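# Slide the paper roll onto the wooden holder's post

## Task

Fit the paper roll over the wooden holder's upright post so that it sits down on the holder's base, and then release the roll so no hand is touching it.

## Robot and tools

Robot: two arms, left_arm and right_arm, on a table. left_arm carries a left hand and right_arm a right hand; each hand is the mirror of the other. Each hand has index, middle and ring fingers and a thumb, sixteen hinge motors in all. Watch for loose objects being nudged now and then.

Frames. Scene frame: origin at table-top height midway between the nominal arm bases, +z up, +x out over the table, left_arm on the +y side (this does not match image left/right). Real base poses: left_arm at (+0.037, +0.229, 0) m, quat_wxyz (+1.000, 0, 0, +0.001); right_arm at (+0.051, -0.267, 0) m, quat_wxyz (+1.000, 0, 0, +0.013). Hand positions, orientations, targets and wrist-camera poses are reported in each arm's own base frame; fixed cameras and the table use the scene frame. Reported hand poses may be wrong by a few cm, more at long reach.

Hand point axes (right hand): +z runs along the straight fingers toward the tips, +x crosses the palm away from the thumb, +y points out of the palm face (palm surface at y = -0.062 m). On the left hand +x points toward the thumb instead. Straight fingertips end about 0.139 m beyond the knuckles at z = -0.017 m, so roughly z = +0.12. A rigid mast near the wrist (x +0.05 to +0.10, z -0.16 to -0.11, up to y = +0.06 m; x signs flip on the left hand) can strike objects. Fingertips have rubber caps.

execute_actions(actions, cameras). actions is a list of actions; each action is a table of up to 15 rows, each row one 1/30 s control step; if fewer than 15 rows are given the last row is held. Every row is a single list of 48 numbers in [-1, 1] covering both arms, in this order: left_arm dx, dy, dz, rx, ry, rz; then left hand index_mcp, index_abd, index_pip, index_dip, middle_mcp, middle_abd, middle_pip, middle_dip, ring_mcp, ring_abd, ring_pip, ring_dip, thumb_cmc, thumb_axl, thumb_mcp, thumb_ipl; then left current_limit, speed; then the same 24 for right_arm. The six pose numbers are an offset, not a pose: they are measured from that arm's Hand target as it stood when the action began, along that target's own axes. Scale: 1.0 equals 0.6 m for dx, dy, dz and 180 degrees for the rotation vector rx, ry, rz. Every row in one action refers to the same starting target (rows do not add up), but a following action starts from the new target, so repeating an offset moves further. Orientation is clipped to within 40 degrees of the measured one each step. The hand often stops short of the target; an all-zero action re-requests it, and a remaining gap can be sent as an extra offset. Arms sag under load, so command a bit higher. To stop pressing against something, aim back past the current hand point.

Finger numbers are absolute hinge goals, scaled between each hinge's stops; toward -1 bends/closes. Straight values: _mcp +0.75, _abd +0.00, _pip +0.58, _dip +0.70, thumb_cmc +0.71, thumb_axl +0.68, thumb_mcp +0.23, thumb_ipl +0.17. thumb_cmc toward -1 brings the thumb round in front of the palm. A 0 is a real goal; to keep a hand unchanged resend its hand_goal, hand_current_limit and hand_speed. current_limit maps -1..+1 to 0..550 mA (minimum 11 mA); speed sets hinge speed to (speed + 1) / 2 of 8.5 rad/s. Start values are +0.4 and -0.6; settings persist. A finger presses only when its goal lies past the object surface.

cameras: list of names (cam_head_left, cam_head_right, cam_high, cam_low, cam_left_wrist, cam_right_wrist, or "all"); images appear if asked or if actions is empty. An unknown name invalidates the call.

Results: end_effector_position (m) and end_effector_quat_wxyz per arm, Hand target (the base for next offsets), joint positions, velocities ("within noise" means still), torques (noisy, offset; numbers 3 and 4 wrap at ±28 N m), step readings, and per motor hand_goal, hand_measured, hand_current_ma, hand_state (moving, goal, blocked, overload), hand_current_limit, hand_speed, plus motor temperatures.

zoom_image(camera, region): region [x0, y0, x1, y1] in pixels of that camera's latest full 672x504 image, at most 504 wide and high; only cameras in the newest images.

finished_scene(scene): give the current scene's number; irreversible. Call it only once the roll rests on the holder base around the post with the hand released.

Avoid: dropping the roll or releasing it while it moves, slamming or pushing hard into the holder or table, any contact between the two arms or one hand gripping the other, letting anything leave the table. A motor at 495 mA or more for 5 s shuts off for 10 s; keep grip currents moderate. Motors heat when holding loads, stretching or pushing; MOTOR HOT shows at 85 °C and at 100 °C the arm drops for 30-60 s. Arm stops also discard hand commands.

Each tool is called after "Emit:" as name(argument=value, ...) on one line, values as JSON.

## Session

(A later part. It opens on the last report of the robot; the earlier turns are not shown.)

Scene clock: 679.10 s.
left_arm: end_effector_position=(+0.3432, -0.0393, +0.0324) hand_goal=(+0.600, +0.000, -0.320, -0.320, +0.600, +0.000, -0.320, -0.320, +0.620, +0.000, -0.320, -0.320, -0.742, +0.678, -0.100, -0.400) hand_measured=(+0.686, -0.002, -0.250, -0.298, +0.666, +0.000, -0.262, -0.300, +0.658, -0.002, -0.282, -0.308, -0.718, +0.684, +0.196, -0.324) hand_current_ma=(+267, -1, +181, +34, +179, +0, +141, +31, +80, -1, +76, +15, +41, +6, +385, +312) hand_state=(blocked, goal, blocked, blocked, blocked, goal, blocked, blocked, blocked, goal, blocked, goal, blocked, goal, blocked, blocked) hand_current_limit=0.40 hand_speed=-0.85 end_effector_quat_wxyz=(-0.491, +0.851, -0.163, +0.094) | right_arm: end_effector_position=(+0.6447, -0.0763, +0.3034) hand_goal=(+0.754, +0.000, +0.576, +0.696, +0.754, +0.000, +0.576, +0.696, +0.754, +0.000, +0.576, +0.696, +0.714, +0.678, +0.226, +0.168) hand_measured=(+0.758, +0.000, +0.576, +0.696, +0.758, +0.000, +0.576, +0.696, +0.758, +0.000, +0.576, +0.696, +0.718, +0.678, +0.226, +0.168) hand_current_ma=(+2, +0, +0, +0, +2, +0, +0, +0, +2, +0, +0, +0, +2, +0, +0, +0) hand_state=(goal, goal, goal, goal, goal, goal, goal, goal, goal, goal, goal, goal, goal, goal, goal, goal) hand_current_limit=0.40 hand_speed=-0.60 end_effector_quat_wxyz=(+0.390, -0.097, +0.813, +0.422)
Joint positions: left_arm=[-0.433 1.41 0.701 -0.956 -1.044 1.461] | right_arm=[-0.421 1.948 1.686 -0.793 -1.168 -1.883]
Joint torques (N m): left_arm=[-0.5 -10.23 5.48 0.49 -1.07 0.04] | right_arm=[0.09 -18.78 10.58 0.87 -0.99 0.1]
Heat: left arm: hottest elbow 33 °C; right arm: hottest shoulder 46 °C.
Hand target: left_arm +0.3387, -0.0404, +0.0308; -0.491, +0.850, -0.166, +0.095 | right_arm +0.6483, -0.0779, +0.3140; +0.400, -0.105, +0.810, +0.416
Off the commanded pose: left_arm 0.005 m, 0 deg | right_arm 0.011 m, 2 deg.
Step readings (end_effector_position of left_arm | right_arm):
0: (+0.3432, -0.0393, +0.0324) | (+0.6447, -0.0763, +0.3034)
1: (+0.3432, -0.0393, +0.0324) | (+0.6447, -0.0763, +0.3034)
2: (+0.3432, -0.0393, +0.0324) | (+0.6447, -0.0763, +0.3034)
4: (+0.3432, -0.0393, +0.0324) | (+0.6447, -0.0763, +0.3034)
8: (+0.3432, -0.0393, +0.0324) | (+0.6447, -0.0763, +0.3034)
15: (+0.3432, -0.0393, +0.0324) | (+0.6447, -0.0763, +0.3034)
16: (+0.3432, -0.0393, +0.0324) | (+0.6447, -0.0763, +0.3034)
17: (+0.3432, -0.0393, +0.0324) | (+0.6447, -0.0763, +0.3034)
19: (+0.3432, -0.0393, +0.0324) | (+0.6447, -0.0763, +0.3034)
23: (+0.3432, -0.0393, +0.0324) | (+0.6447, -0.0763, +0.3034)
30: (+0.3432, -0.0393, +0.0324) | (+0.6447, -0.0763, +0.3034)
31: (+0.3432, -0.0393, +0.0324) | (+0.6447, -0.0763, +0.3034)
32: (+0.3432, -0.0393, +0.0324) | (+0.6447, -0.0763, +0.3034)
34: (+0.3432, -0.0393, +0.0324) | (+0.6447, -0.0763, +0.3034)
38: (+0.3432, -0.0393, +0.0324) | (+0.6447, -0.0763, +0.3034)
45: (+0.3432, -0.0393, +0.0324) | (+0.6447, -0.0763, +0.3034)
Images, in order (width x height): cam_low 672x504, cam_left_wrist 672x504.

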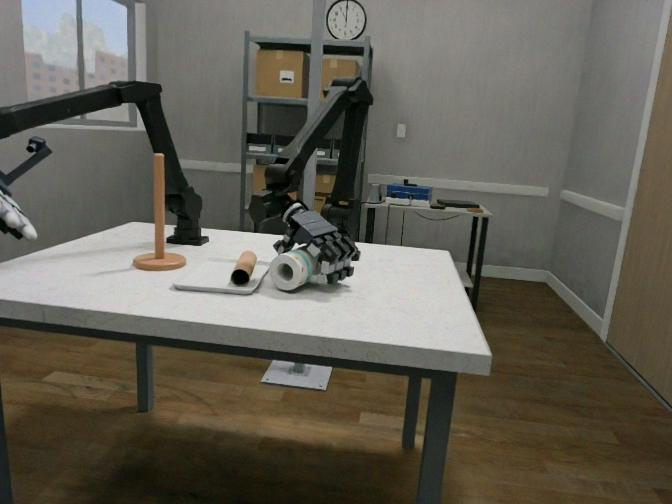

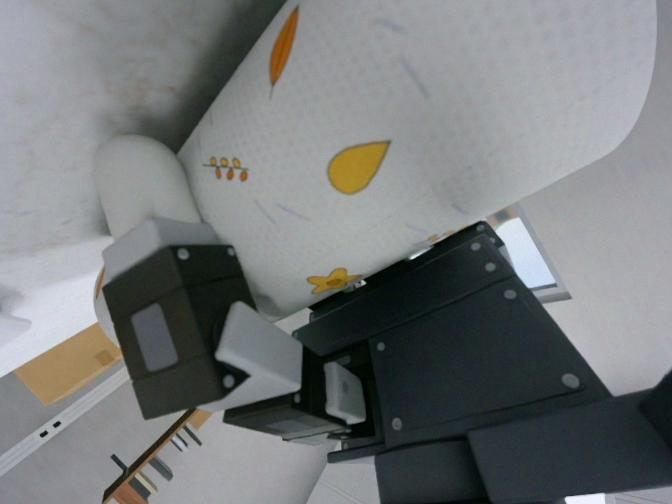

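Emit:
execute_actions(actions=[[[0,0,0,0,0,0, 0.6,0,-0.32,-0.32,0.6,0,-0.32,-0.32,0.62,0,-0.32,-0.32,-0.743,0.678,-0.1,-0.45,0.6,-0.85, 0,0,0,0,0,0, 0.754,0,0.576,0.696,0.754,0,0.576,0.696,0.754,0,0.576,0.696,0.714,0.678,0.226,0.168,0.4,-0.6]],[[0,-0.072,-0.0417,0,0,0, 0.6,0,-0.32,-0.32,0.6,0,-0.32,-0.32,0.62,0,-0.32,-0.32,-0.743,0.678,-0.1,-0.45,0.6,-0.85, 0,0,0,0,0,0, 0.754,0,0.576,0.696,0.754,0,0.576,0.696,0.754,0,0.576,0.696,0.714,0.678,0.226,0.168,0.4,-0.6]]], cameras=["cam_low","cam_left_wrist","cam_high"])

Scene clock: 687.67 s.
left_arm: end_effector_position=(+0.3171, -0.0274, +0.0618) hand_goal=(+0.600, +0.000, -0.320, -0.320, +0.600, +0.000, -0.320, -0.320, +0.620, +0.000, -0.320, -0.320, -0.742, +0.678, -0.100, -0.450) hand_measured=(+0.686, -0.002, -0.250, -0.300, +0.666, +0.000, -0.262, -0.300, +0.656, -0.002, -0.282, -0.308, -0.718, +0.684, +0.212, -0.362) hand_current_ma=(+267, -1, +181, +32, +179, +0, +141, +30, +78, -1, +76, +14, +42, +6, +440, +373) hand_state=(blocked, goal, blocked, blocked, blocked, goal, blocked, goal, blocked, goal, blocked, goal, blocked, goal, blocked, blocked) hand_current_limit=0.60 hand_speed=-0.85 end_effector_quat_wxyz=(-0.496, +0.847, -0.177, +0.070) | right_arm: end_effector_position=(+0.6447, -0.0763, +0.3034) hand_goal=(+0.754, +0.000, +0.576, +0.696, +0.754, +0.000, +0.576, +0.696, +0.754, +0.000, +0.576, +0.696, +0.714, +0.678, +0.226, +0.168) hand_measured=(+0.758, +0.000, +0.576, +0.696, +0.758, +0.000, +0.576, +0.696, +0.758, +0.000, +0.576, +0.696, +0.718, +0.678, +0.226, +0.168) hand_current_ma=(+2, +0, +0, +0, +2, +0, +0, +0, +2, +0, +0, +0, +2, +0, +0, +0) hand_state=(goal, goal, goal, goal, goal, goal, goal, goal, goal, goal, goal, goal, goal, goal, goal, goal) hand_current_limit=0.40 hand_speed=-0.60 end_effector_quat_wxyz=(+0.390, -0.097, +0.813, +0.422)
Joint positions: left_arm=[-0.433 1.307 0.701 -1.114 -1.043 1.464] | right_arm=[-0.421 1.948 1.686 -0.793 -1.168 -1.883]
Joint torques (N m): left_arm=[-0.56 -8.7 10.59 0.18 -1.09 0.03] | right_arm=[1.2 -18.55 10.92 1.17 -1.05 0.07]
Heat: left arm: hottest elbow 33 °C; right arm: hottest shoulder 46 °C.
Hand target: left_arm +0.3388, -0.0405, +0.0807; -0.491, +0.850, -0.166, +0.095 | right_arm +0.6483, -0.0779, +0.3140; +0.400, -0.105, +0.810, +0.416
Off the commanded pose: left_arm 0.032 m, 3 deg | right_arm 0.011 m, 2 deg.
Step readings (end_effector_position of left_arm | right_arm):
0: (+0.3432, -0.0393, +0.0324) | (+0.6447, -0.0763, +0.3034)
1: (+0.3432, -0.0393, +0.0324) | (+0.6447, -0.0763, +0.3034)
2: (+0.3432, -0.0393, +0.0324) | (+0.6447, -0.0763, +0.3034)
4: (+0.3432, -0.0393, +0.0324) | (+0.6447, -0.0763, +0.3034)
8: (+0.3432, -0.0393, +0.0324) | (+0.6447, -0.0763, +0.3034)
15: (+0.3432, -0.0393, +0.0324) | (+0.6447, -0.0763, +0.3034)
16: (+0.3431, -0.0392, +0.0324) | (+0.6447, -0.0763, +0.3034)
17: (+0.3411, -0.0383, +0.0330) | (+0.6447, -0.0763, +0.3034)
19: (+0.3350, -0.0357, +0.0375) | (+0.6447, -0.0763, +0.3034)
23: (+0.3256, -0.0314, +0.0545) | (+0.6447, -0.0763, +0.3034)
30: (+0.3185, -0.0281, +0.0618) | (+0.6447, -0.0763, +0.3034)
Images, in order (width x height): cam_high 672x504, cam_low 672x504, cam_left_wrist 672x504.

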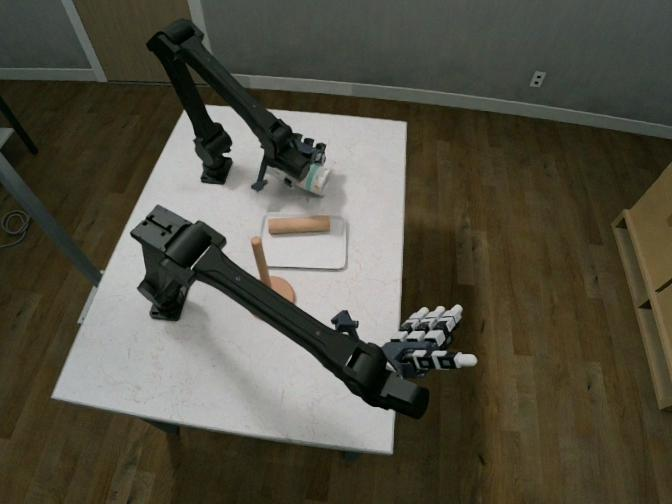

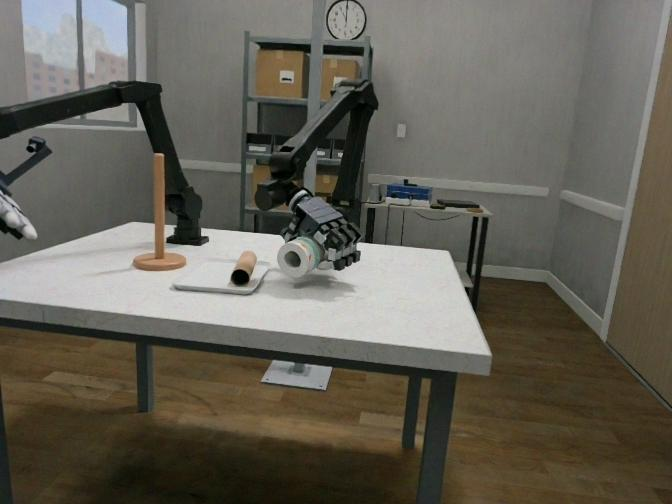

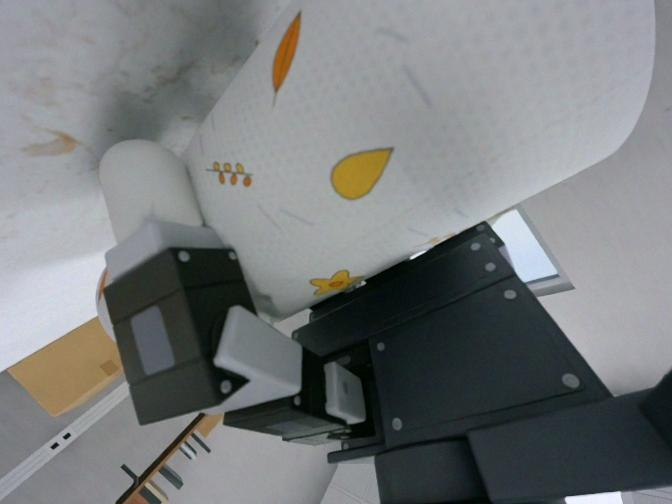

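Emit:
execute_actions(actions=[[[0.016,-0.1045,-0.086,-0.033,0.0766,-0.0667, 0.6,0,-0.32,-0.32,0.6,0,-0.32,-0.32,0.62,0,-0.32,-0.32,-0.743,0.678,-0.1,-0.45,0.6,-0.85, -0.006,-0.0747,-0.121,0.0298,-0.0254,0.0142, 0.754,0,0.576,0.696,0.754,0,0.576,0.696,0.754,0,0.576,0.696,0.714,0.678,0.226,0.168,0.4,-0.6]],[[0.057,-0.088,-0.087,-0.033,0.0766,-0.0667, 0.6,0,-0.32,-0.32,0.6,0,-0.32,-0.32,0.62,0,-0.32,-0.32,-0.743,0.678,-0.1,-0.45,0.6,-0.85, -0.006,-0.0747,-0.121,0.0298,-0.0254,0.0142, 0.754,0,0.576,0.696,0.754,0,0.576,0.696,0.754,0,0.576,0.696,0.714,0.678,0.226,0.168,0.4,-0.6]]], cameras=["cam_low","cam_left_wrist","cam_high"])

Scene clock: 744.93 s.
left_arm: end_effector_position=(+0.3425, -0.0740, +0.2359) hand_goal=(+0.600, +0.000, -0.320, -0.320, +0.600, +0.000, -0.320, -0.320, +0.620, +0.000, -0.320, -0.320, -0.742, +0.678, -0.100, -0.450) hand_measured=(+0.686, -0.002, -0.250, -0.300, +0.666, +0.000, -0.262, -0.300, +0.656, -0.002, -0.282, -0.308, -0.718, +0.684, +0.212, -0.364) hand_current_ma=(+267, -1, +181, +29, +177, +0, +141, +29, +76, -1, +76, +14, +42, +6, +440, +367) hand_state=(blocked, goal, blocked, goal, blocked, goal, blocked, goal, blocked, goal, blocked, goal, blocked, goal, blocked, blocked) hand_current_limit=0.60 hand_speed=-0.85 end_effector_quat_wxyz=(-0.319, +0.866, -0.114, +0.367) | right_arm: end_effector_position=(+0.6000, -0.2476, +0.3044) hand_goal=(+0.754, +0.000, +0.576, +0.696, +0.754, +0.000, +0.576, +0.696, +0.754, +0.000, +0.576, +0.696, +0.714, +0.678, +0.226, +0.168) hand_measured=(+0.760, +0.000, +0.576, +0.696, +0.760, +0.000, +0.576, +0.696, +0.758, +0.000, +0.576, +0.696, +0.718, +0.678, +0.226, +0.168) hand_current_ma=(+4, +0, +0, +0, +4, +0, +0, +0, +3, +0, +0, +0, +2, +0, +0, +0) hand_state=(goal, goal, goal, goal, goal, goal, goal, goal, goal, goal, goal, goal, goal, goal, goal, goal) hand_current_limit=0.40 hand_speed=-0.60 end_effector_quat_wxyz=(+0.445, +0.015, +0.817, +0.366)
Joint positions: left_arm=[-0.379 0.726 0.701 -0.802 -0.773 1.769] | right_arm=[-0.694 1.948 1.686 -0.79 -1.173 -1.88]
Joint torques (N m): left_arm=[0.97 -2.67 9.68 2.73 -0.55 -0.01] | right_arm=[0.67 -19.84 10.32 1.32 -1.06 0.12]
Motor temperatures (°C): left_arm=[30 27 38 26 26 24] | right_arm=[38 46 43 25 25 28]
Heat: left arm: hottest elbow 38 °C; right arm: hottest shoulder 46 °C.
Hand target: left_arm +0.3467, -0.0723, +0.2409; -0.319, +0.864, -0.108, +0.374 | right_arm +0.6057, -0.2429, +0.3148; +0.452, +0.003, +0.815, +0.362
Off the commanded pose: left_arm 0.007 m, 1 deg | right_arm 0.013 m, 2 deg.
Step readings (end_effector_position of left_arm | right_arm):
0: (+0.3170, -0.0274, +0.0618) | (+0.6447, -0.0763, +0.3034)
1: (+0.3170, -0.0276, +0.0621) | (+0.6447, -0.0766, +0.3034)
2: (+0.3179, -0.0296, +0.0635) | (+0.6443, -0.0800, +0.3034)
4: (+0.3235, -0.0367, +0.0780) | (+0.6435, -0.0856, +0.3035)
8: (+0.3365, -0.0477, +0.1343) | (+0.6377, -0.1216, +0.3035)
15: (+0.3376, -0.0563, +0.1604) | (+0.6258, -0.1727, +0.3035)
16: (+0.3377, -0.0574, +0.1592) | (+0.6255, -0.1737, +0.3035)
17: (+0.3384, -0.0609, +0.1593) | (+0.6249, -0.1755, +0.3036)
19: (+0.3417, -0.0683, +0.1706) | (+0.6236, -0.1798, +0.3040)
23: (+0.3430, -0.0734, +0.2194) | (+0.6159, -0.2049, +0.3042)
30: (+0.3416, -0.0729, +0.2419) | (+0.5999, -0.2481, +0.3042)
Images, in order (width x height): cam_high 672x504, cam_low 672x504, cam_left_wrist 672x504.

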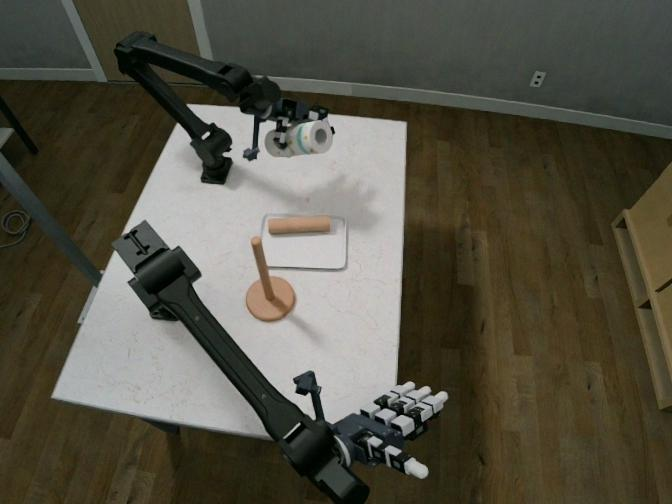

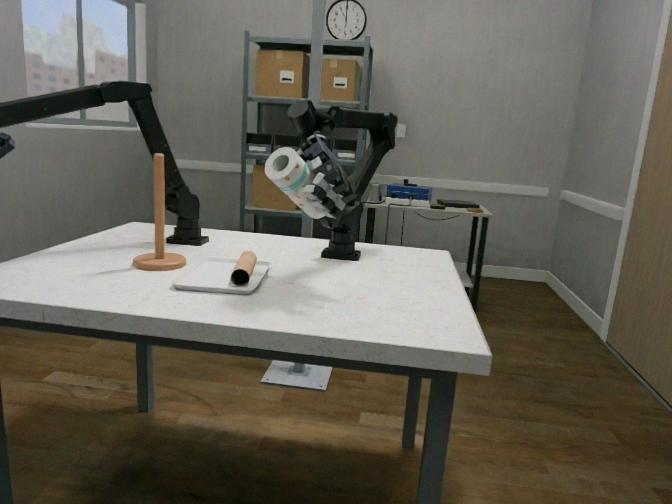

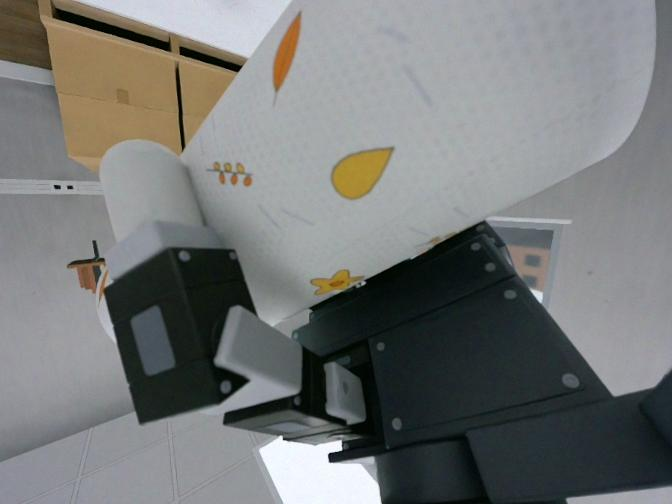

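Emit:
execute_actions(actions=[[[0.0837,-0.0525,-0.0678,-0.033,0.0766,-0.0667, 0.6,0,-0.32,-0.32,0.6,0,-0.32,-0.32,0.62,0,-0.32,-0.32,-0.743,0.678,-0.1,-0.45,0.6,-0.85, -0.006,-0.0747,-0.121,0.0298,-0.0254,0.0142, 0.754,0,0.576,0.696,0.754,0,0.576,0.696,0.754,0,0.576,0.696,0.714,0.678,0.226,0.168,0.4,-0.6]],[[0.0927,-0.019,-0.0425,-0.033,0.0766,-0.0667, 0.6,0,-0.32,-0.32,0.6,0,-0.32,-0.32,0.62,0,-0.32,-0.32,-0.743,0.678,-0.1,-0.45,0.6,-0.85, -0.006,-0.0747,-0.121,0.0298,-0.0254,0.0142, 0.754,0,0.576,0.696,0.754,0,0.576,0.696,0.754,0,0.576,0.696,0.714,0.678,0.226,0.168,0.4,-0.6]],[[0.086,0.008,-0.0157,-0.033,0.0766,-0.0667, 0.6,0,-0.32,-0.32,0.6,0,-0.32,-0.32,0.62,0,-0.32,-0.32,-0.743,0.678,-0.1,-0.45,0.6,-0.85, 0,0,0,0,0,0, 0.754,0,0.576,0.696,0.754,0,0.576,0.696,0.754,0,0.576,0.696,0.714,0.678,0.226,0.168,0.4,-0.6]]], cameras=["cam_low","cam_head_right","cam_high","cam_head_left"])

Scene clock: 760.30 s.
left_arm: end_effector_position=(+0.3573, -0.1232, +0.4196) hand_goal=(+0.600, +0.000, -0.320, -0.320, +0.600, +0.000, -0.320, -0.320, +0.620, +0.000, -0.320, -0.320, -0.742, +0.678, -0.100, -0.450) hand_measured=(+0.686, -0.002, -0.250, -0.304, +0.666, +0.000, -0.262, -0.302, +0.656, -0.002, -0.282, -0.308, -0.718, +0.684, +0.214, -0.366) hand_current_ma=(+267, -1, +179, +24, +177, +0, +140, +25, +76, -1, +76, +14, +39, +6, +440, +353) hand_state=(blocked, goal, blocked, goal, blocked, goal, blocked, goal, blocked, goal, blocked, goal, blocked, goal, blocked, blocked) hand_current_limit=0.60 hand_speed=-0.85 end_effector_quat_wxyz=(-0.004, +0.712, -0.008, +0.702) | right_arm: end_effector_position=(+0.5155, -0.3953, +0.3062) hand_goal=(+0.754, +0.000, +0.576, +0.696, +0.754, +0.000, +0.576, +0.696, +0.754, +0.000, +0.576, +0.696, +0.714, +0.678, +0.226, +0.168) hand_measured=(+0.760, +0.000, +0.576, +0.696, +0.760, +0.000, +0.576, +0.696, +0.758, +0.000, +0.576, +0.696, +0.718, +0.678, +0.226, +0.168) hand_current_ma=(+4, +0, +0, +0, +4, +0, +0, +0, +3, +0, +0, +0, +2, +0, +0, +0) hand_state=(goal, goal, goal, goal, goal, goal, goal, goal, goal, goal, goal, goal, goal, goal, goal, goal) hand_current_limit=0.40 hand_speed=-0.60 end_effector_quat_wxyz=(+0.492, +0.121, +0.806, +0.306)
Joint positions: left_arm=[-0.195 0.54 0.589 -0.065 -0.189 1.585] | right_arm=[-0.957 1.948 1.686 -0.779 -1.179 -1.871]
Joint torques (N m): left_arm=[0.85 -0.79 9.5 3.66 0.01 -0.21] | right_arm=[0.21 -19.66 9.91 1.09 -1.08 0.08]
Heat: left arm: hottest elbow 38 °C; right arm: hottest shoulder 46 °C.
Hand target: left_arm +0.3591, -0.1205, +0.4209; +0.000, +0.708, +0.000, +0.707 | right_arm +0.5218, -0.3914, +0.3143; +0.497, +0.110, +0.806, +0.303
Off the commanded pose: left_arm 0.003 m, 1 deg | right_arm 0.011 m, 1 deg.
Step readings (end_effector_position of left_arm | right_arm):
0: (+0.3425, -0.0740, +0.2359) | (+0.6000, -0.2476, +0.3044)
1: (+0.3425, -0.0748, +0.2360) | (+0.5999, -0.2478, +0.3044)
2: (+0.3434, -0.0787, +0.2381) | (+0.5991, -0.2499, +0.3045)
4: (+0.3456, -0.0875, +0.2509) | (+0.5970, -0.2550, +0.3048)
8: (+0.3446, -0.0907, +0.2950) | (+0.5848, -0.2827, +0.3051)
15: (+0.3457, -0.0895, +0.3151) | (+0.5614, -0.3267, +0.3051)
16: (+0.3463, -0.0910, +0.3142) | (+0.5605, -0.3282, +0.3052)
17: (+0.3471, -0.0948, +0.3153) | (+0.5593, -0.3304, +0.3052)
19: (+0.3488, -0.1036, +0.3240) | (+0.5566, -0.3348, +0.3056)
23: (+0.3481, -0.1073, +0.3526) | (+0.5422, -0.3581, +0.3059)
30: (+0.3501, -0.1062, +0.3757) | (+0.5153, -0.3958, +0.3059)
31: (+0.3505, -0.1072, +0.3751) | (+0.5144, -0.3970, +0.3059)
32: (+0.3505, -0.1103, +0.3767) | (+0.5144, -0.3970, +0.3060)
34: (+0.3509, -0.1176, +0.3841) | (+0.5149, -0.3962, +0.3061)
38: (+0.3516, -0.1226, +0.4035) | (+0.5155, -0.3953, +0.3062)
45: (+0.3541, -0.1228, +0.4228) | (+0.5155, -0.3953, +0.3062)
Images, in order (width x height): cam_head_left 672x504, cam_head_right 672x504, cam_high 672x504, cam_low 672x504.

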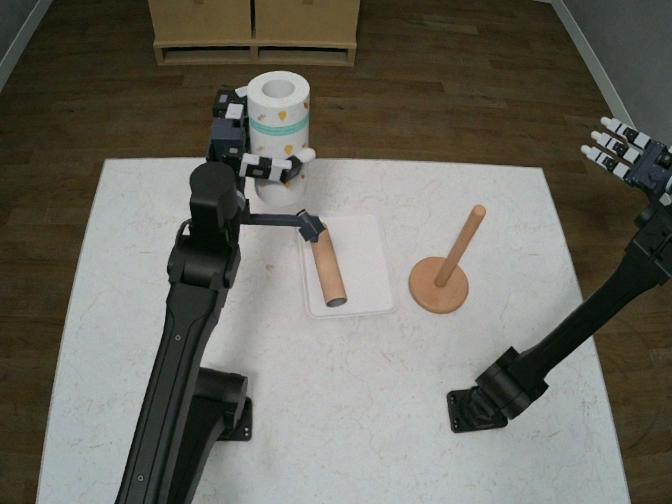

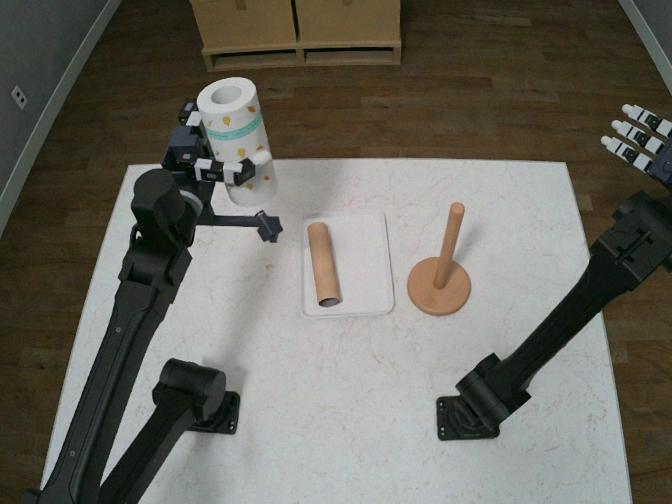

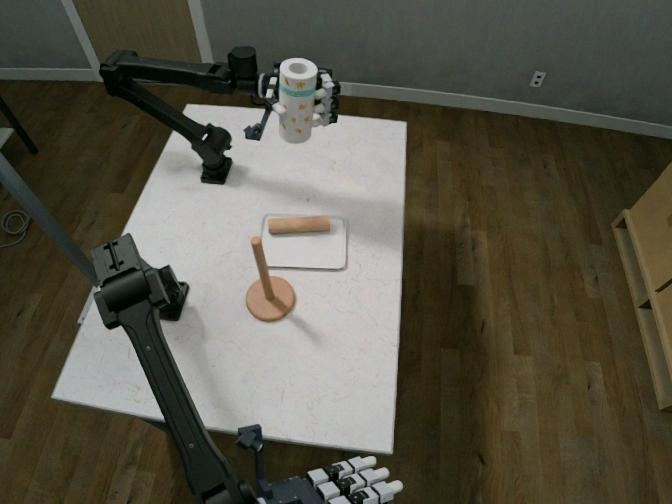

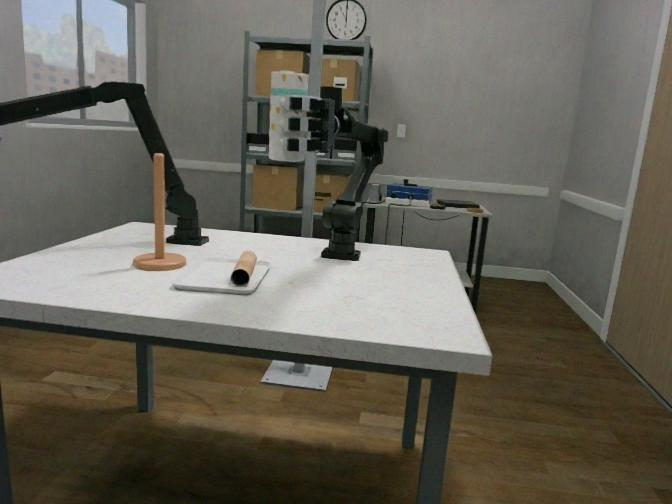

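Emit:
execute_actions(actions=[[[0.02,0.1237,0.022,-0.0528,0,0, 0.6,0,-0.32,-0.32,0.6,0,-0.32,-0.32,0.62,0,-0.32,-0.32,-0.743,0.678,-0.1,-0.45,0.6,-0.85, 0,0,0,0,0,0, 0.754,0,0.576,0.696,0.754,0,0.576,0.696,0.754,0,0.576,0.696,0.714,0.678,0.226,0.168,0.4,-0.6]],[[0.02,0.1237,0.022,-0.0528,0,0, 0.6,0,-0.32,-0.32,0.6,0,-0.32,-0.32,0.62,0,-0.32,-0.32,-0.743,0.678,-0.1,-0.45,0.6,-0.85, 0,0,0,0,0,0, 0.754,0,0.576,0.696,0.754,0,0.576,0.696,0.754,0,0.576,0.696,0.714,0.678,0.226,0.168,0.4,-0.6]],[[0.02,0.1237,0.022,-0.0528,0,0, 0.6,0,-0.32,-0.32,0.6,0,-0.32,-0.32,0.62,0,-0.32,-0.32,-0.743,0.678,-0.1,-0.45,0.6,-0.85, 0,0,0,0,0,0, 0.754,0,0.576,0.696,0.754,0,0.576,0.696,0.754,0,0.576,0.696,0.714,0.678,0.226,0.168,0.4,-0.6]]], cameras=["all"])

Scene clock: 779.87 s.
left_arm: end_effector_position=(+0.3542, -0.3360, +0.4000) hand_goal=(+0.600, +0.000, -0.320, -0.320, +0.600, +0.000, -0.320, -0.320, +0.620, +0.000, -0.320, -0.320, -0.742, +0.678, -0.100, -0.450) hand_measured=(+0.686, -0.002, -0.252, -0.306, +0.666, +0.000, -0.262, -0.304, +0.656, -0.002, -0.282, -0.308, -0.720, +0.684, +0.216, -0.368) hand_current_ma=(+267, -1, +174, +20, +177, +0, +138, +23, +76, -1, +76, +14, +35, +6, +440, +340) hand_state=(blocked, goal, blocked, goal, blocked, goal, blocked, goal, blocked, goal, blocked, goal, blocked, goal, blocked, blocked) hand_current_limit=0.60 hand_speed=-0.85 end_effector_quat_wxyz=(+0.157, +0.716, -0.189, +0.653) | right_arm: end_effector_position=(+0.5155, -0.3953, +0.3062) hand_goal=(+0.754, +0.000, +0.576, +0.696, +0.754, +0.000, +0.576, +0.696, +0.754, +0.000, +0.576, +0.696, +0.714, +0.678, +0.226, +0.168) hand_measured=(+0.760, +0.000, +0.576, +0.696, +0.760, +0.000, +0.576, +0.696, +0.758, +0.000, +0.576, +0.696, +0.718, +0.678, +0.226, +0.168) hand_current_ma=(+4, +0, +0, +0, +4, +0, +0, +0, +3, +0, +0, +0, +2, +0, +0, +0) hand_state=(goal, goal, goal, goal, goal, goal, goal, goal, goal, goal, goal, goal, goal, goal, goal, goal) hand_current_limit=0.40 hand_speed=-0.60 end_effector_quat_wxyz=(+0.492, +0.121, +0.806, +0.306)
Joint positions: left_arm=[-0.635 0.931 0.744 0.088 -0.14 1.58] | right_arm=[-0.957 1.948 1.686 -0.779 -1.179 -1.871]
Joint torques (N m): left_arm=[-0.21 -6.18 15.61 3.67 -0.14 -0.2] | right_arm=[1.14 -19.49 10.11 1.2 -1.07 0.07]
Heat: left arm: hottest elbow 38 °C; right arm: hottest shoulder 46 °C.
Hand target: left_arm +0.3614, -0.3447, +0.4568; +0.174, +0.686, -0.174, +0.685 | right_arm +0.5218, -0.3914, +0.3143; +0.497, +0.110, +0.806, +0.303
Off the commanded pose: left_arm 0.058 m, 6 deg | right_arm 0.011 m, 1 deg.
Step readings (end_effector_position of left_arm | right_arm):
0: (+0.3573, -0.1232, +0.4197) | (+0.5155, -0.3953, +0.3062)
1: (+0.3574, -0.1233, +0.4196) | (+0.5155, -0.3953, +0.3062)
2: (+0.3582, -0.1253, +0.4190) | (+0.5155, -0.3953, +0.3062)
4: (+0.3591, -0.1386, +0.4171) | (+0.5155, -0.3953, +0.3062)
8: (+0.3610, -0.1797, +0.3990) | (+0.5155, -0.3953, +0.3062)
15: (+0.3710, -0.1922, +0.3808) | (+0.5155, -0.3953, +0.3062)
16: (+0.3708, -0.1925, +0.3817) | (+0.5155, -0.3953, +0.3062)
17: (+0.3699, -0.1951, +0.3825) | (+0.5155, -0.3953, +0.3062)
19: (+0.3659, -0.2087, +0.3839) | (+0.5155, -0.3953, +0.3062)
23: (+0.3583, -0.2487, +0.3844) | (+0.5155, -0.3953, +0.3062)
30: (+0.3651, -0.2622, +0.3821) | (+0.5155, -0.3953, +0.3062)
31: (+0.3652, -0.2625, +0.3825) | (+0.5155, -0.3953, +0.3062)
32: (+0.3642, -0.2656, +0.3835) | (+0.5155, -0.3953, +0.3062)
34: (+0.3598, -0.2794, +0.3873) | (+0.5155, -0.3953, +0.3062)
38: (+0.3479, -0.3194, +0.3975) | (+0.5155, -0.3953, +0.3062)
45: (+0.3529, -0.3353, +0.3991) | (+0.5155, -0.3953, +0.3062)

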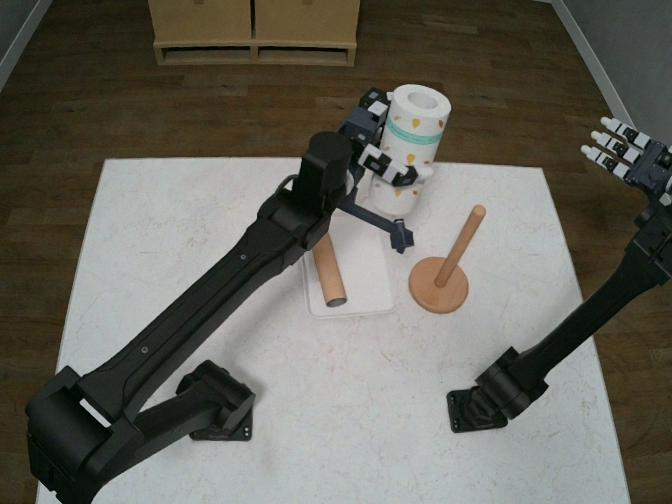

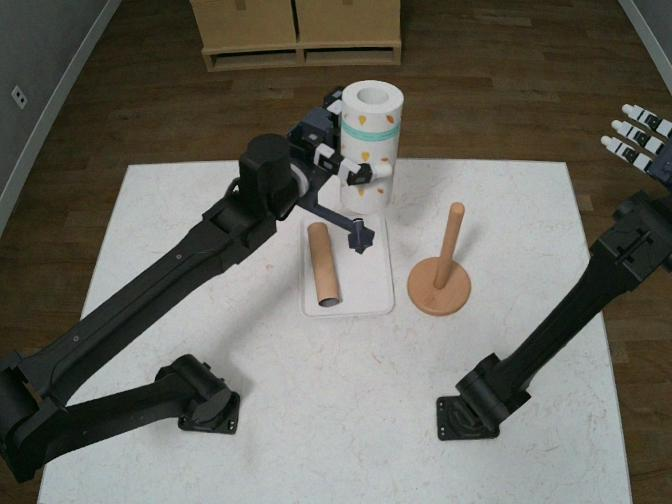

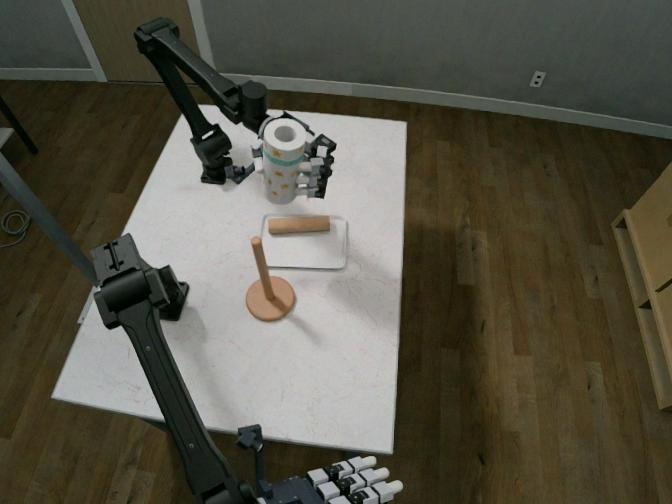

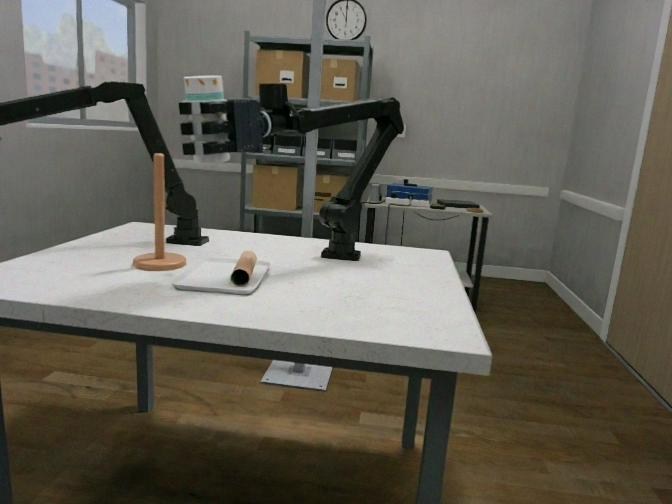

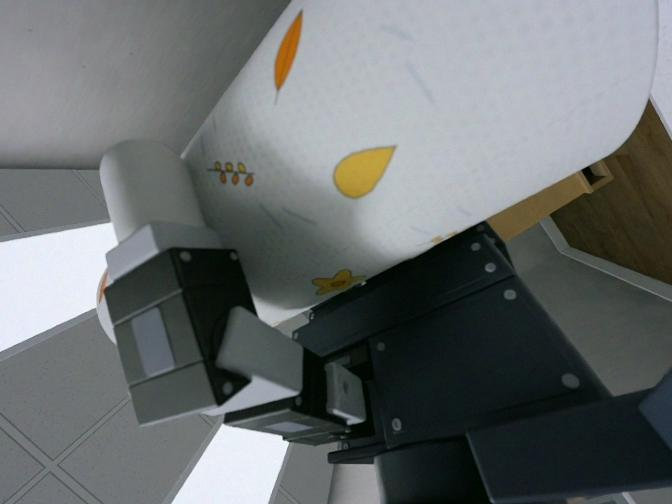

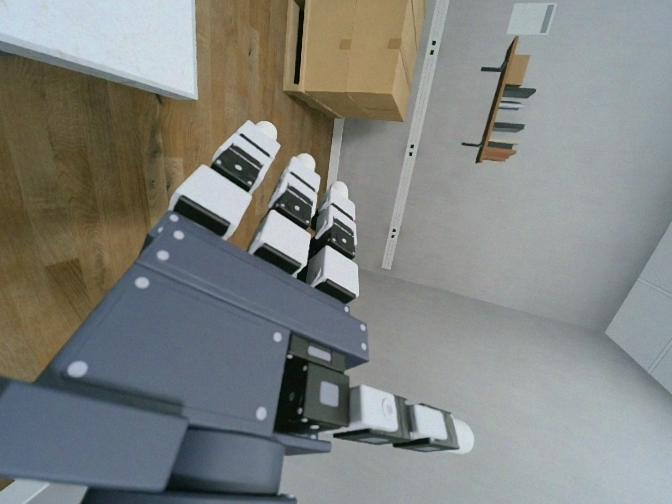

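Emit:
zoom_image(camera="cam_low", region=[120, 60, 280, 280])

Emit:
zoom_image(camera="cam_head_right", region=[300, 60, 500, 330])

Emit:
zoom_image(camera="cam_high", region=[220, 90, 370, 340])

Scaled by 2.291 from the camera's 672x504 image, which has a finer 960x720 frame.

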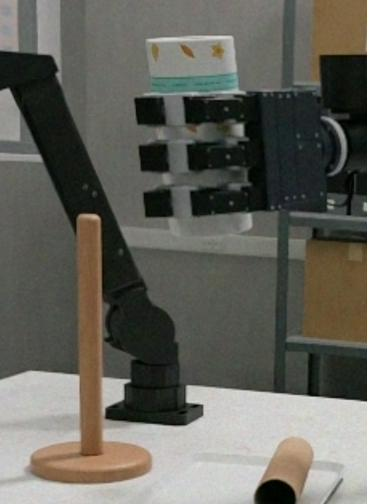

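Scaled by 1.867 from the camera's 672x504 image, which has a finer 960x720 frame.

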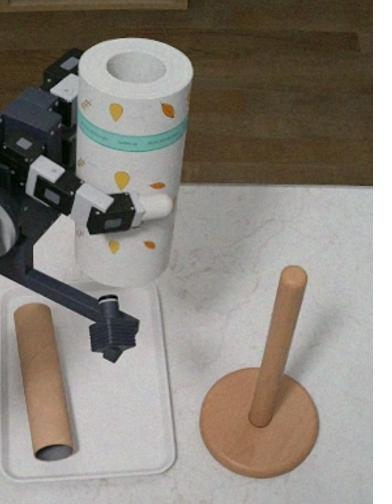

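Scaled by 2.016 from the camera's 672x504 image, which has a finer 960x720 frame.

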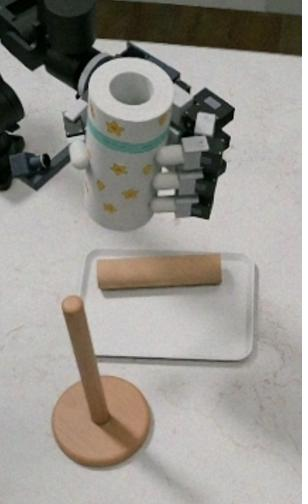

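Emit:
execute_actions(actions=[[[0.088,0,0,0,0.0312,-0.0068, 0.6,0,-0.32,-0.32,0.6,0,-0.32,-0.32,0.62,0,-0.32,-0.32,-0.743,0.678,-0.1,-0.45,0.6,-0.85, 0,0,0,0,0,0, 0.754,0,0.576,0.696,0.754,0,0.576,0.696,0.754,0,0.576,0.696,0.714,0.678,0.226,0.168,0.4,-0.6]],[[0,0.088,0.0219,-0.0176,0,0, 0.6,0,-0.32,-0.32,0.6,0,-0.32,-0.32,0.62,0,-0.32,-0.32,-0.743,0.678,-0.1,-0.45,0.6,-0.85, 0,0,0,0,0,0, 0.754,0,0.576,0.696,0.754,0,0.576,0.696,0.754,0,0.576,0.696,0.714,0.678,0.226,0.168,0.4,-0.6]],[[0,0.088,0.0219,-0.0176,0,0, 0.6,0,-0.32,-0.32,0.6,0,-0.32,-0.32,0.62,0,-0.32,-0.32,-0.743,0.678,-0.1,-0.45,0.6,-0.85, 0,0,0,0,0,0, 0.754,0,0.576,0.696,0.754,0,0.576,0.696,0.754,0,0.576,0.696,0.714,0.678,0.226,0.168,0.4,-0.6]]], cameras=["cam_low","cam_head_right","cam_high"])

Scene clock: 847.50 s.
left_arm: end_effector_position=(+0.3264, -0.4430, +0.4548) hand_goal=(+0.600, +0.000, -0.320, -0.320, +0.600, +0.000, -0.320, -0.320, +0.620, +0.000, -0.320, -0.320, -0.742, +0.678, -0.100, -0.450) hand_measured=(+0.686, -0.002, -0.252, -0.306, +0.666, +0.000, -0.262, -0.304, +0.656, -0.002, -0.282, -0.308, -0.720, +0.684, +0.216, -0.368) hand_current_ma=(+267, -1, +170, +20, +177, +0, +136, +23, +76, -1, +76, +14, +35, +6, +440, +339) hand_state=(blocked, goal, blocked, goal, blocked, goal, blocked, goal, blocked, goal, blocked, goal, blocked, goal, blocked, blocked) hand_current_limit=0.60 hand_speed=-0.85 end_effector_quat_wxyz=(+0.208, +0.674, -0.216, +0.675) | right_arm: end_effector_position=(+0.5155, -0.3953, +0.3062) hand_goal=(+0.754, +0.000, +0.576, +0.696, +0.754, +0.000, +0.576, +0.696, +0.754, +0.000, +0.576, +0.696, +0.714, +0.678, +0.226, +0.168) hand_measured=(+0.760, +0.000, +0.576, +0.696, +0.760, +0.000, +0.576, +0.696, +0.758, +0.000, +0.576, +0.696, +0.718, +0.678, +0.226, +0.168) hand_current_ma=(+4, +0, +0, +0, +4, +0, +0, +0, +3, +0, +0, +0, +2, +0, +0, +0) hand_state=(goal, goal, goal, goal, goal, goal, goal, goal, goal, goal, goal, goal, goal, goal, goal, goal) hand_current_limit=0.40 hand_speed=-0.60 end_effector_quat_wxyz=(+0.492, +0.121, +0.806, +0.306)
Joint positions: left_arm=[-0.864 1.095 0.925 0.169 -0.254 1.582] | right_arm=[-0.957 1.948 1.686 -0.779 -1.179 -1.871]
Joint torques (N m): left_arm=[0.09 -9.35 15.87 3.62 -0.14 -0.08] | right_arm=[1.03 -19.49 9.84 1.11 -1.09 0.13]
Motor temperatures (°C): left_arm=[30 26 48 26 25 25] | right_arm=[37 46 42 25 25 28]
Heat: left arm: hottest elbow 48 °C; right arm: hottest shoulder 46 °C.
Hand target: left_arm +0.3311, -0.4492, +0.5138; +0.225, +0.642, -0.198, +0.706 | right_arm +0.5218, -0.3914, +0.3143; +0.497, +0.110, +0.806, +0.303
Off the commanded pose: left_arm 0.060 m, 6 deg | right_arm 0.011 m, 1 deg.
Step readings (end_effector_position of left_arm | right_arm):
0: (+0.3542, -0.3360, +0.4000) | (+0.5155, -0.3953, +0.3062)
1: (+0.3542, -0.3360, +0.4001) | (+0.5155, -0.3953, +0.3062)
2: (+0.3543, -0.3361, +0.4010) | (+0.5155, -0.3953, +0.3062)
4: (+0.3547, -0.3364, +0.4068) | (+0.5155, -0.3953, +0.3062)
8: (+0.3561, -0.3374, +0.4306) | (+0.5155, -0.3953, +0.3062)
15: (+0.3568, -0.3378, +0.4568) | (+0.5155, -0.3953, +0.3062)
16: (+0.3572, -0.3377, +0.4572) | (+0.5155, -0.3953, +0.3062)
17: (+0.3573, -0.3393, +0.4576) | (+0.5155, -0.3953, +0.3062)
19: (+0.3562, -0.3476, +0.4584) | (+0.5155, -0.3953, +0.3062)
23: (+0.3437, -0.3795, +0.4563) | (+0.5155, -0.3953, +0.3062)
30: (+0.3434, -0.3923, +0.4484) | (+0.5155, -0.3953, +0.3062)
31: (+0.3437, -0.3921, +0.4487) | (+0.5155, -0.3953, +0.3062)
32: (+0.3436, -0.3933, +0.4498) | (+0.5155, -0.3953, +0.3062)
34: (+0.3429, -0.3999, +0.4533) | (+0.5155, -0.3953, +0.3062)
38: (+0.3291, -0.4277, +0.4603) | (+0.5155, -0.3953, +0.3062)
45: (+0.3260, -0.4426, +0.4558) | (+0.5155, -0.3953, +0.3062)
Images, in order (width x height): cam_head_right 672x504, cam_high 672x504, cam_low 672x504.

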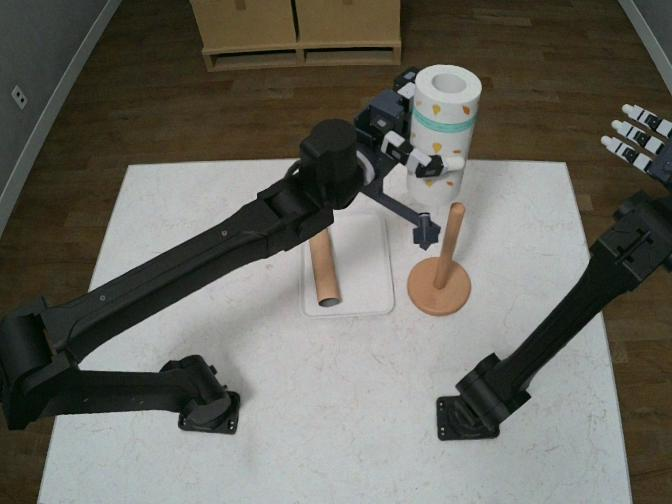

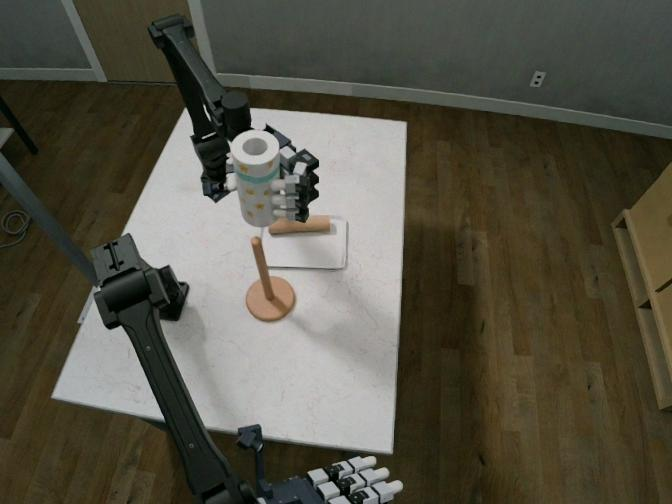

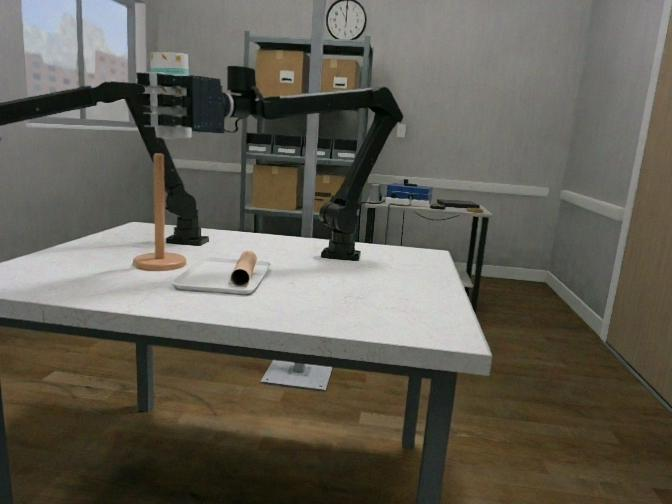

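Emit:
execute_actions(actions=[[[0.015,0.082,0.031,-0.0176,0,0, 0.6,0,-0.32,-0.32,0.6,0,-0.32,-0.32,0.62,0,-0.32,-0.32,-0.743,0.678,-0.1,-0.45,0.6,-0.85, 0,0,0,0,0,0, 0.754,0,0.576,0.696,0.754,0,0.576,0.696,0.754,0,0.576,0.696,0.714,0.678,0.226,0.168,0.4,-0.6]]], cameras=["cam_low","cam_head_right","cam_high","cam_head_left"])

Emit:
zoom_image(camera="cam_low", region=[100, 40, 230, 280])

Emit:
zoom_image(camera="cam_high", region=[210, 120, 340, 330])

Emit:
zoom_image(camera="cam_head_right", region=[390, 50, 520, 330])

Emit:
zoom_image(camera="cam_head_left", region=[390, 50, 520, 330])

Scene clock: 863.43 s.
left_arm: end_effector_position=(+0.3134, -0.4927, +0.4713) hand_goal=(+0.600, +0.000, -0.320, -0.320, +0.600, +0.000, -0.320, -0.320, +0.620, +0.000, -0.320, -0.320, -0.742, +0.678, -0.100, -0.450) hand_measured=(+0.686, -0.002, -0.252, -0.306, +0.666, +0.000, -0.262, -0.304, +0.656, -0.002, -0.282, -0.308, -0.720, +0.684, +0.218, -0.368) hand_current_ma=(+267, -1, +169, +20, +177, +0, +135, +23, +76, -1, +76, +13, +35, +6, +440, +339) hand_state=(blocked, goal, blocked, goal, blocked, goal, blocked, goal, blocked, goal, blocked, goal, blocked, goal, blocked, blocked) hand_current_limit=0.60 hand_speed=-0.85 end_effector_quat_wxyz=(+0.227, +0.662, -0.235, +0.674) | right_arm: end_effector_position=(+0.5155, -0.3953, +0.3062) hand_goal=(+0.754, +0.000, +0.576, +0.696, +0.754, +0.000, +0.576, +0.696, +0.754, +0.000, +0.576, +0.696, +0.714, +0.678, +0.226, +0.168) hand_measured=(+0.760, +0.000, +0.576, +0.696, +0.760, +0.000, +0.576, +0.696, +0.758, +0.000, +0.576, +0.696, +0.718, +0.678, +0.226, +0.168) hand_current_ma=(+4, +0, +0, +0, +4, +0, +0, +0, +3, +0, +0, +0, +2, +0, +0, +0) hand_state=(goal, goal, goal, goal, goal, goal, goal, goal, goal, goal, goal, goal, goal, goal, goal, goal) hand_current_limit=0.40 hand_speed=-0.60 end_effector_quat_wxyz=(+0.492, +0.121, +0.806, +0.306)
Joint positions: left_arm=[-0.945 1.182 1.026 0.169 -0.28 1.591] | right_arm=[-0.957 1.948 1.686 -0.779 -1.179 -1.871]
Joint torques (N m): left_arm=[0.09 -10.75 15.66 3.34 -0.16 -0.07] | right_arm=[1.2 -18.73 9.74 1.14 -1.09 0.11]
Heat: left arm: hottest elbow 52 °C; right arm: hottest shoulder 46 °C.
Hand target: left_arm +0.3175, -0.4995, +0.5252; +0.243, +0.635, -0.217, +0.700 | right_arm +0.5218, -0.3914, +0.3143; +0.497, +0.110, +0.806, +0.303
Off the commanded pose: left_arm 0.054 m, 5 deg | right_arm 0.011 m, 1 deg.
Step readings (end_effector_position of left_arm | right_arm):
0: (+0.3264, -0.4430, +0.4548) | (+0.5155, -0.3953, +0.3062)
1: (+0.3267, -0.4430, +0.4551) | (+0.5155, -0.3953, +0.3062)
2: (+0.3269, -0.4439, +0.4560) | (+0.5155, -0.3953, +0.3062)
4: (+0.3264, -0.4517, +0.4605) | (+0.5155, -0.3953, +0.3062)
8: (+0.3165, -0.4772, +0.4705) | (+0.5155, -0.3953, +0.3062)
15: (+0.3127, -0.4918, +0.4706) | (+0.5155, -0.3953, +0.3062)
Images, in order (width x height): cam_head_left 672x504, cam_head_right 672x504, cam_high 672x504, cam_low 672x504.

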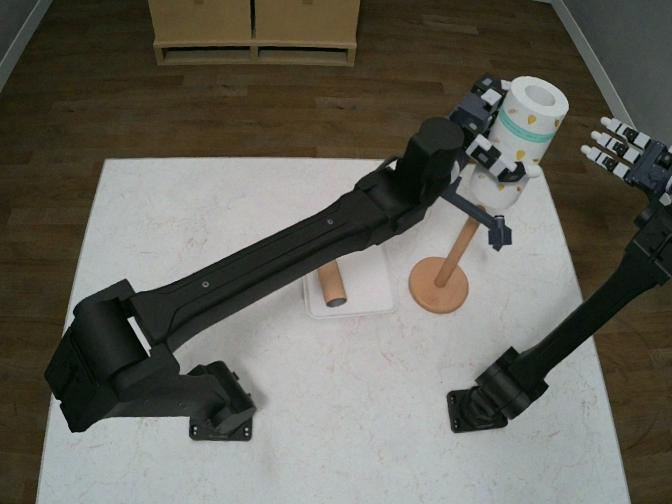

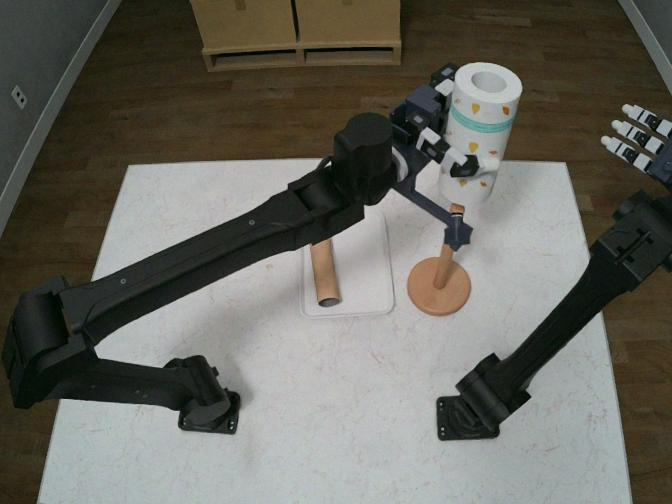

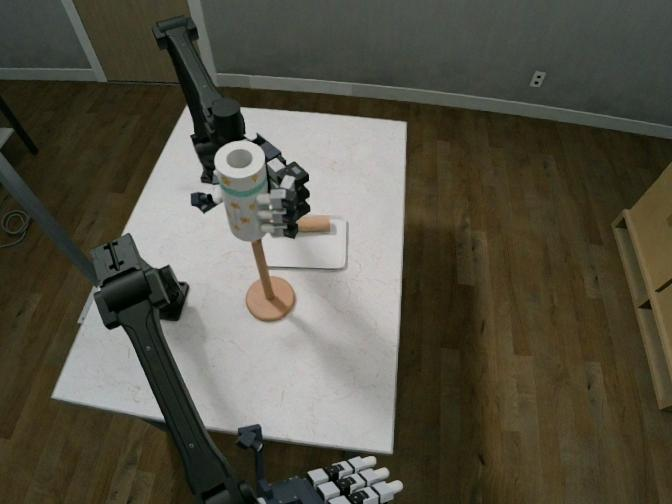

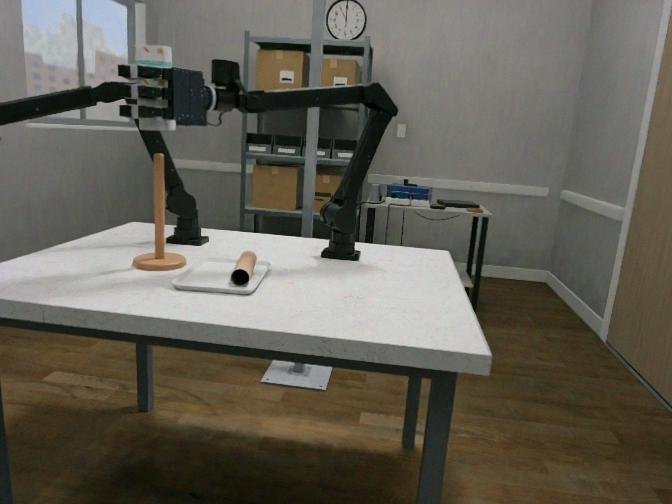

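Scaled by 2.100 from the camera's 672x504 image, which has a finer 960x720 frame.

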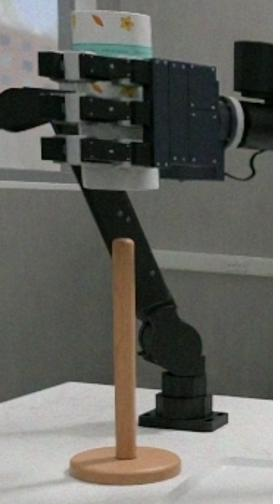

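Scaled by 2.400 from the camera's 672x504 image, which has a finer 960x720 frame.

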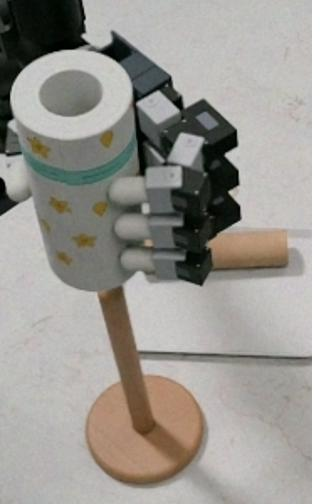

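Scaled by 1.800 from the camera's 672x504 image, which has a finer 960x720 frame.

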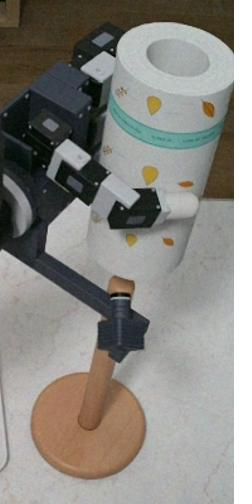

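Scaled by 1.800 from the camera's 672x504 image, which has a finer 960x720 frame.

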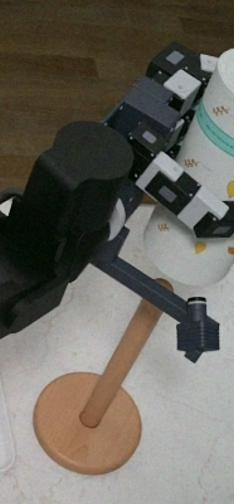

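Emit:
zoom_image(camera="cam_head_right", region=[420, 140, 510, 240])

Emit:
zoom_image(camera="cam_high", region=[210, 130, 310, 250])

Emit:
zoom_image(camera="cam_low", region=[110, 30, 230, 170])

Scaled by 5.040 from the camera's 672x504 image, which has a finer 960x720 frame.

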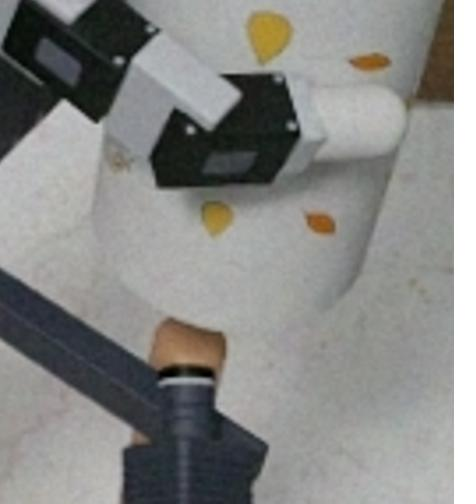

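Scaled by 4.200 from the camera's 672x504 image, which has a finer 960x720 frame.

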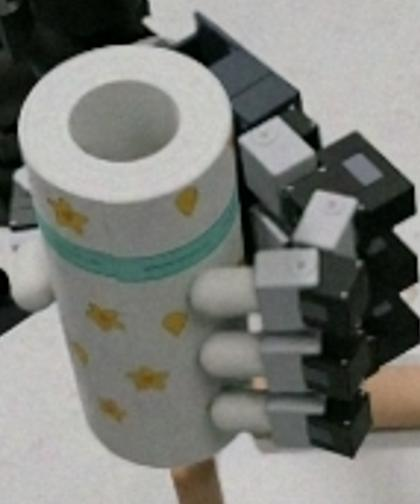

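Scaled by 3.600 from the camera's 672x504 image, which has a finer 960x720 frame.

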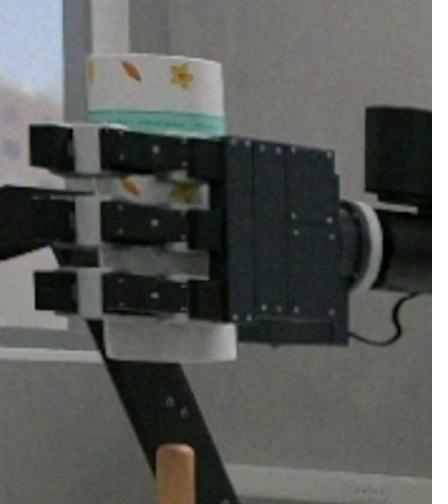

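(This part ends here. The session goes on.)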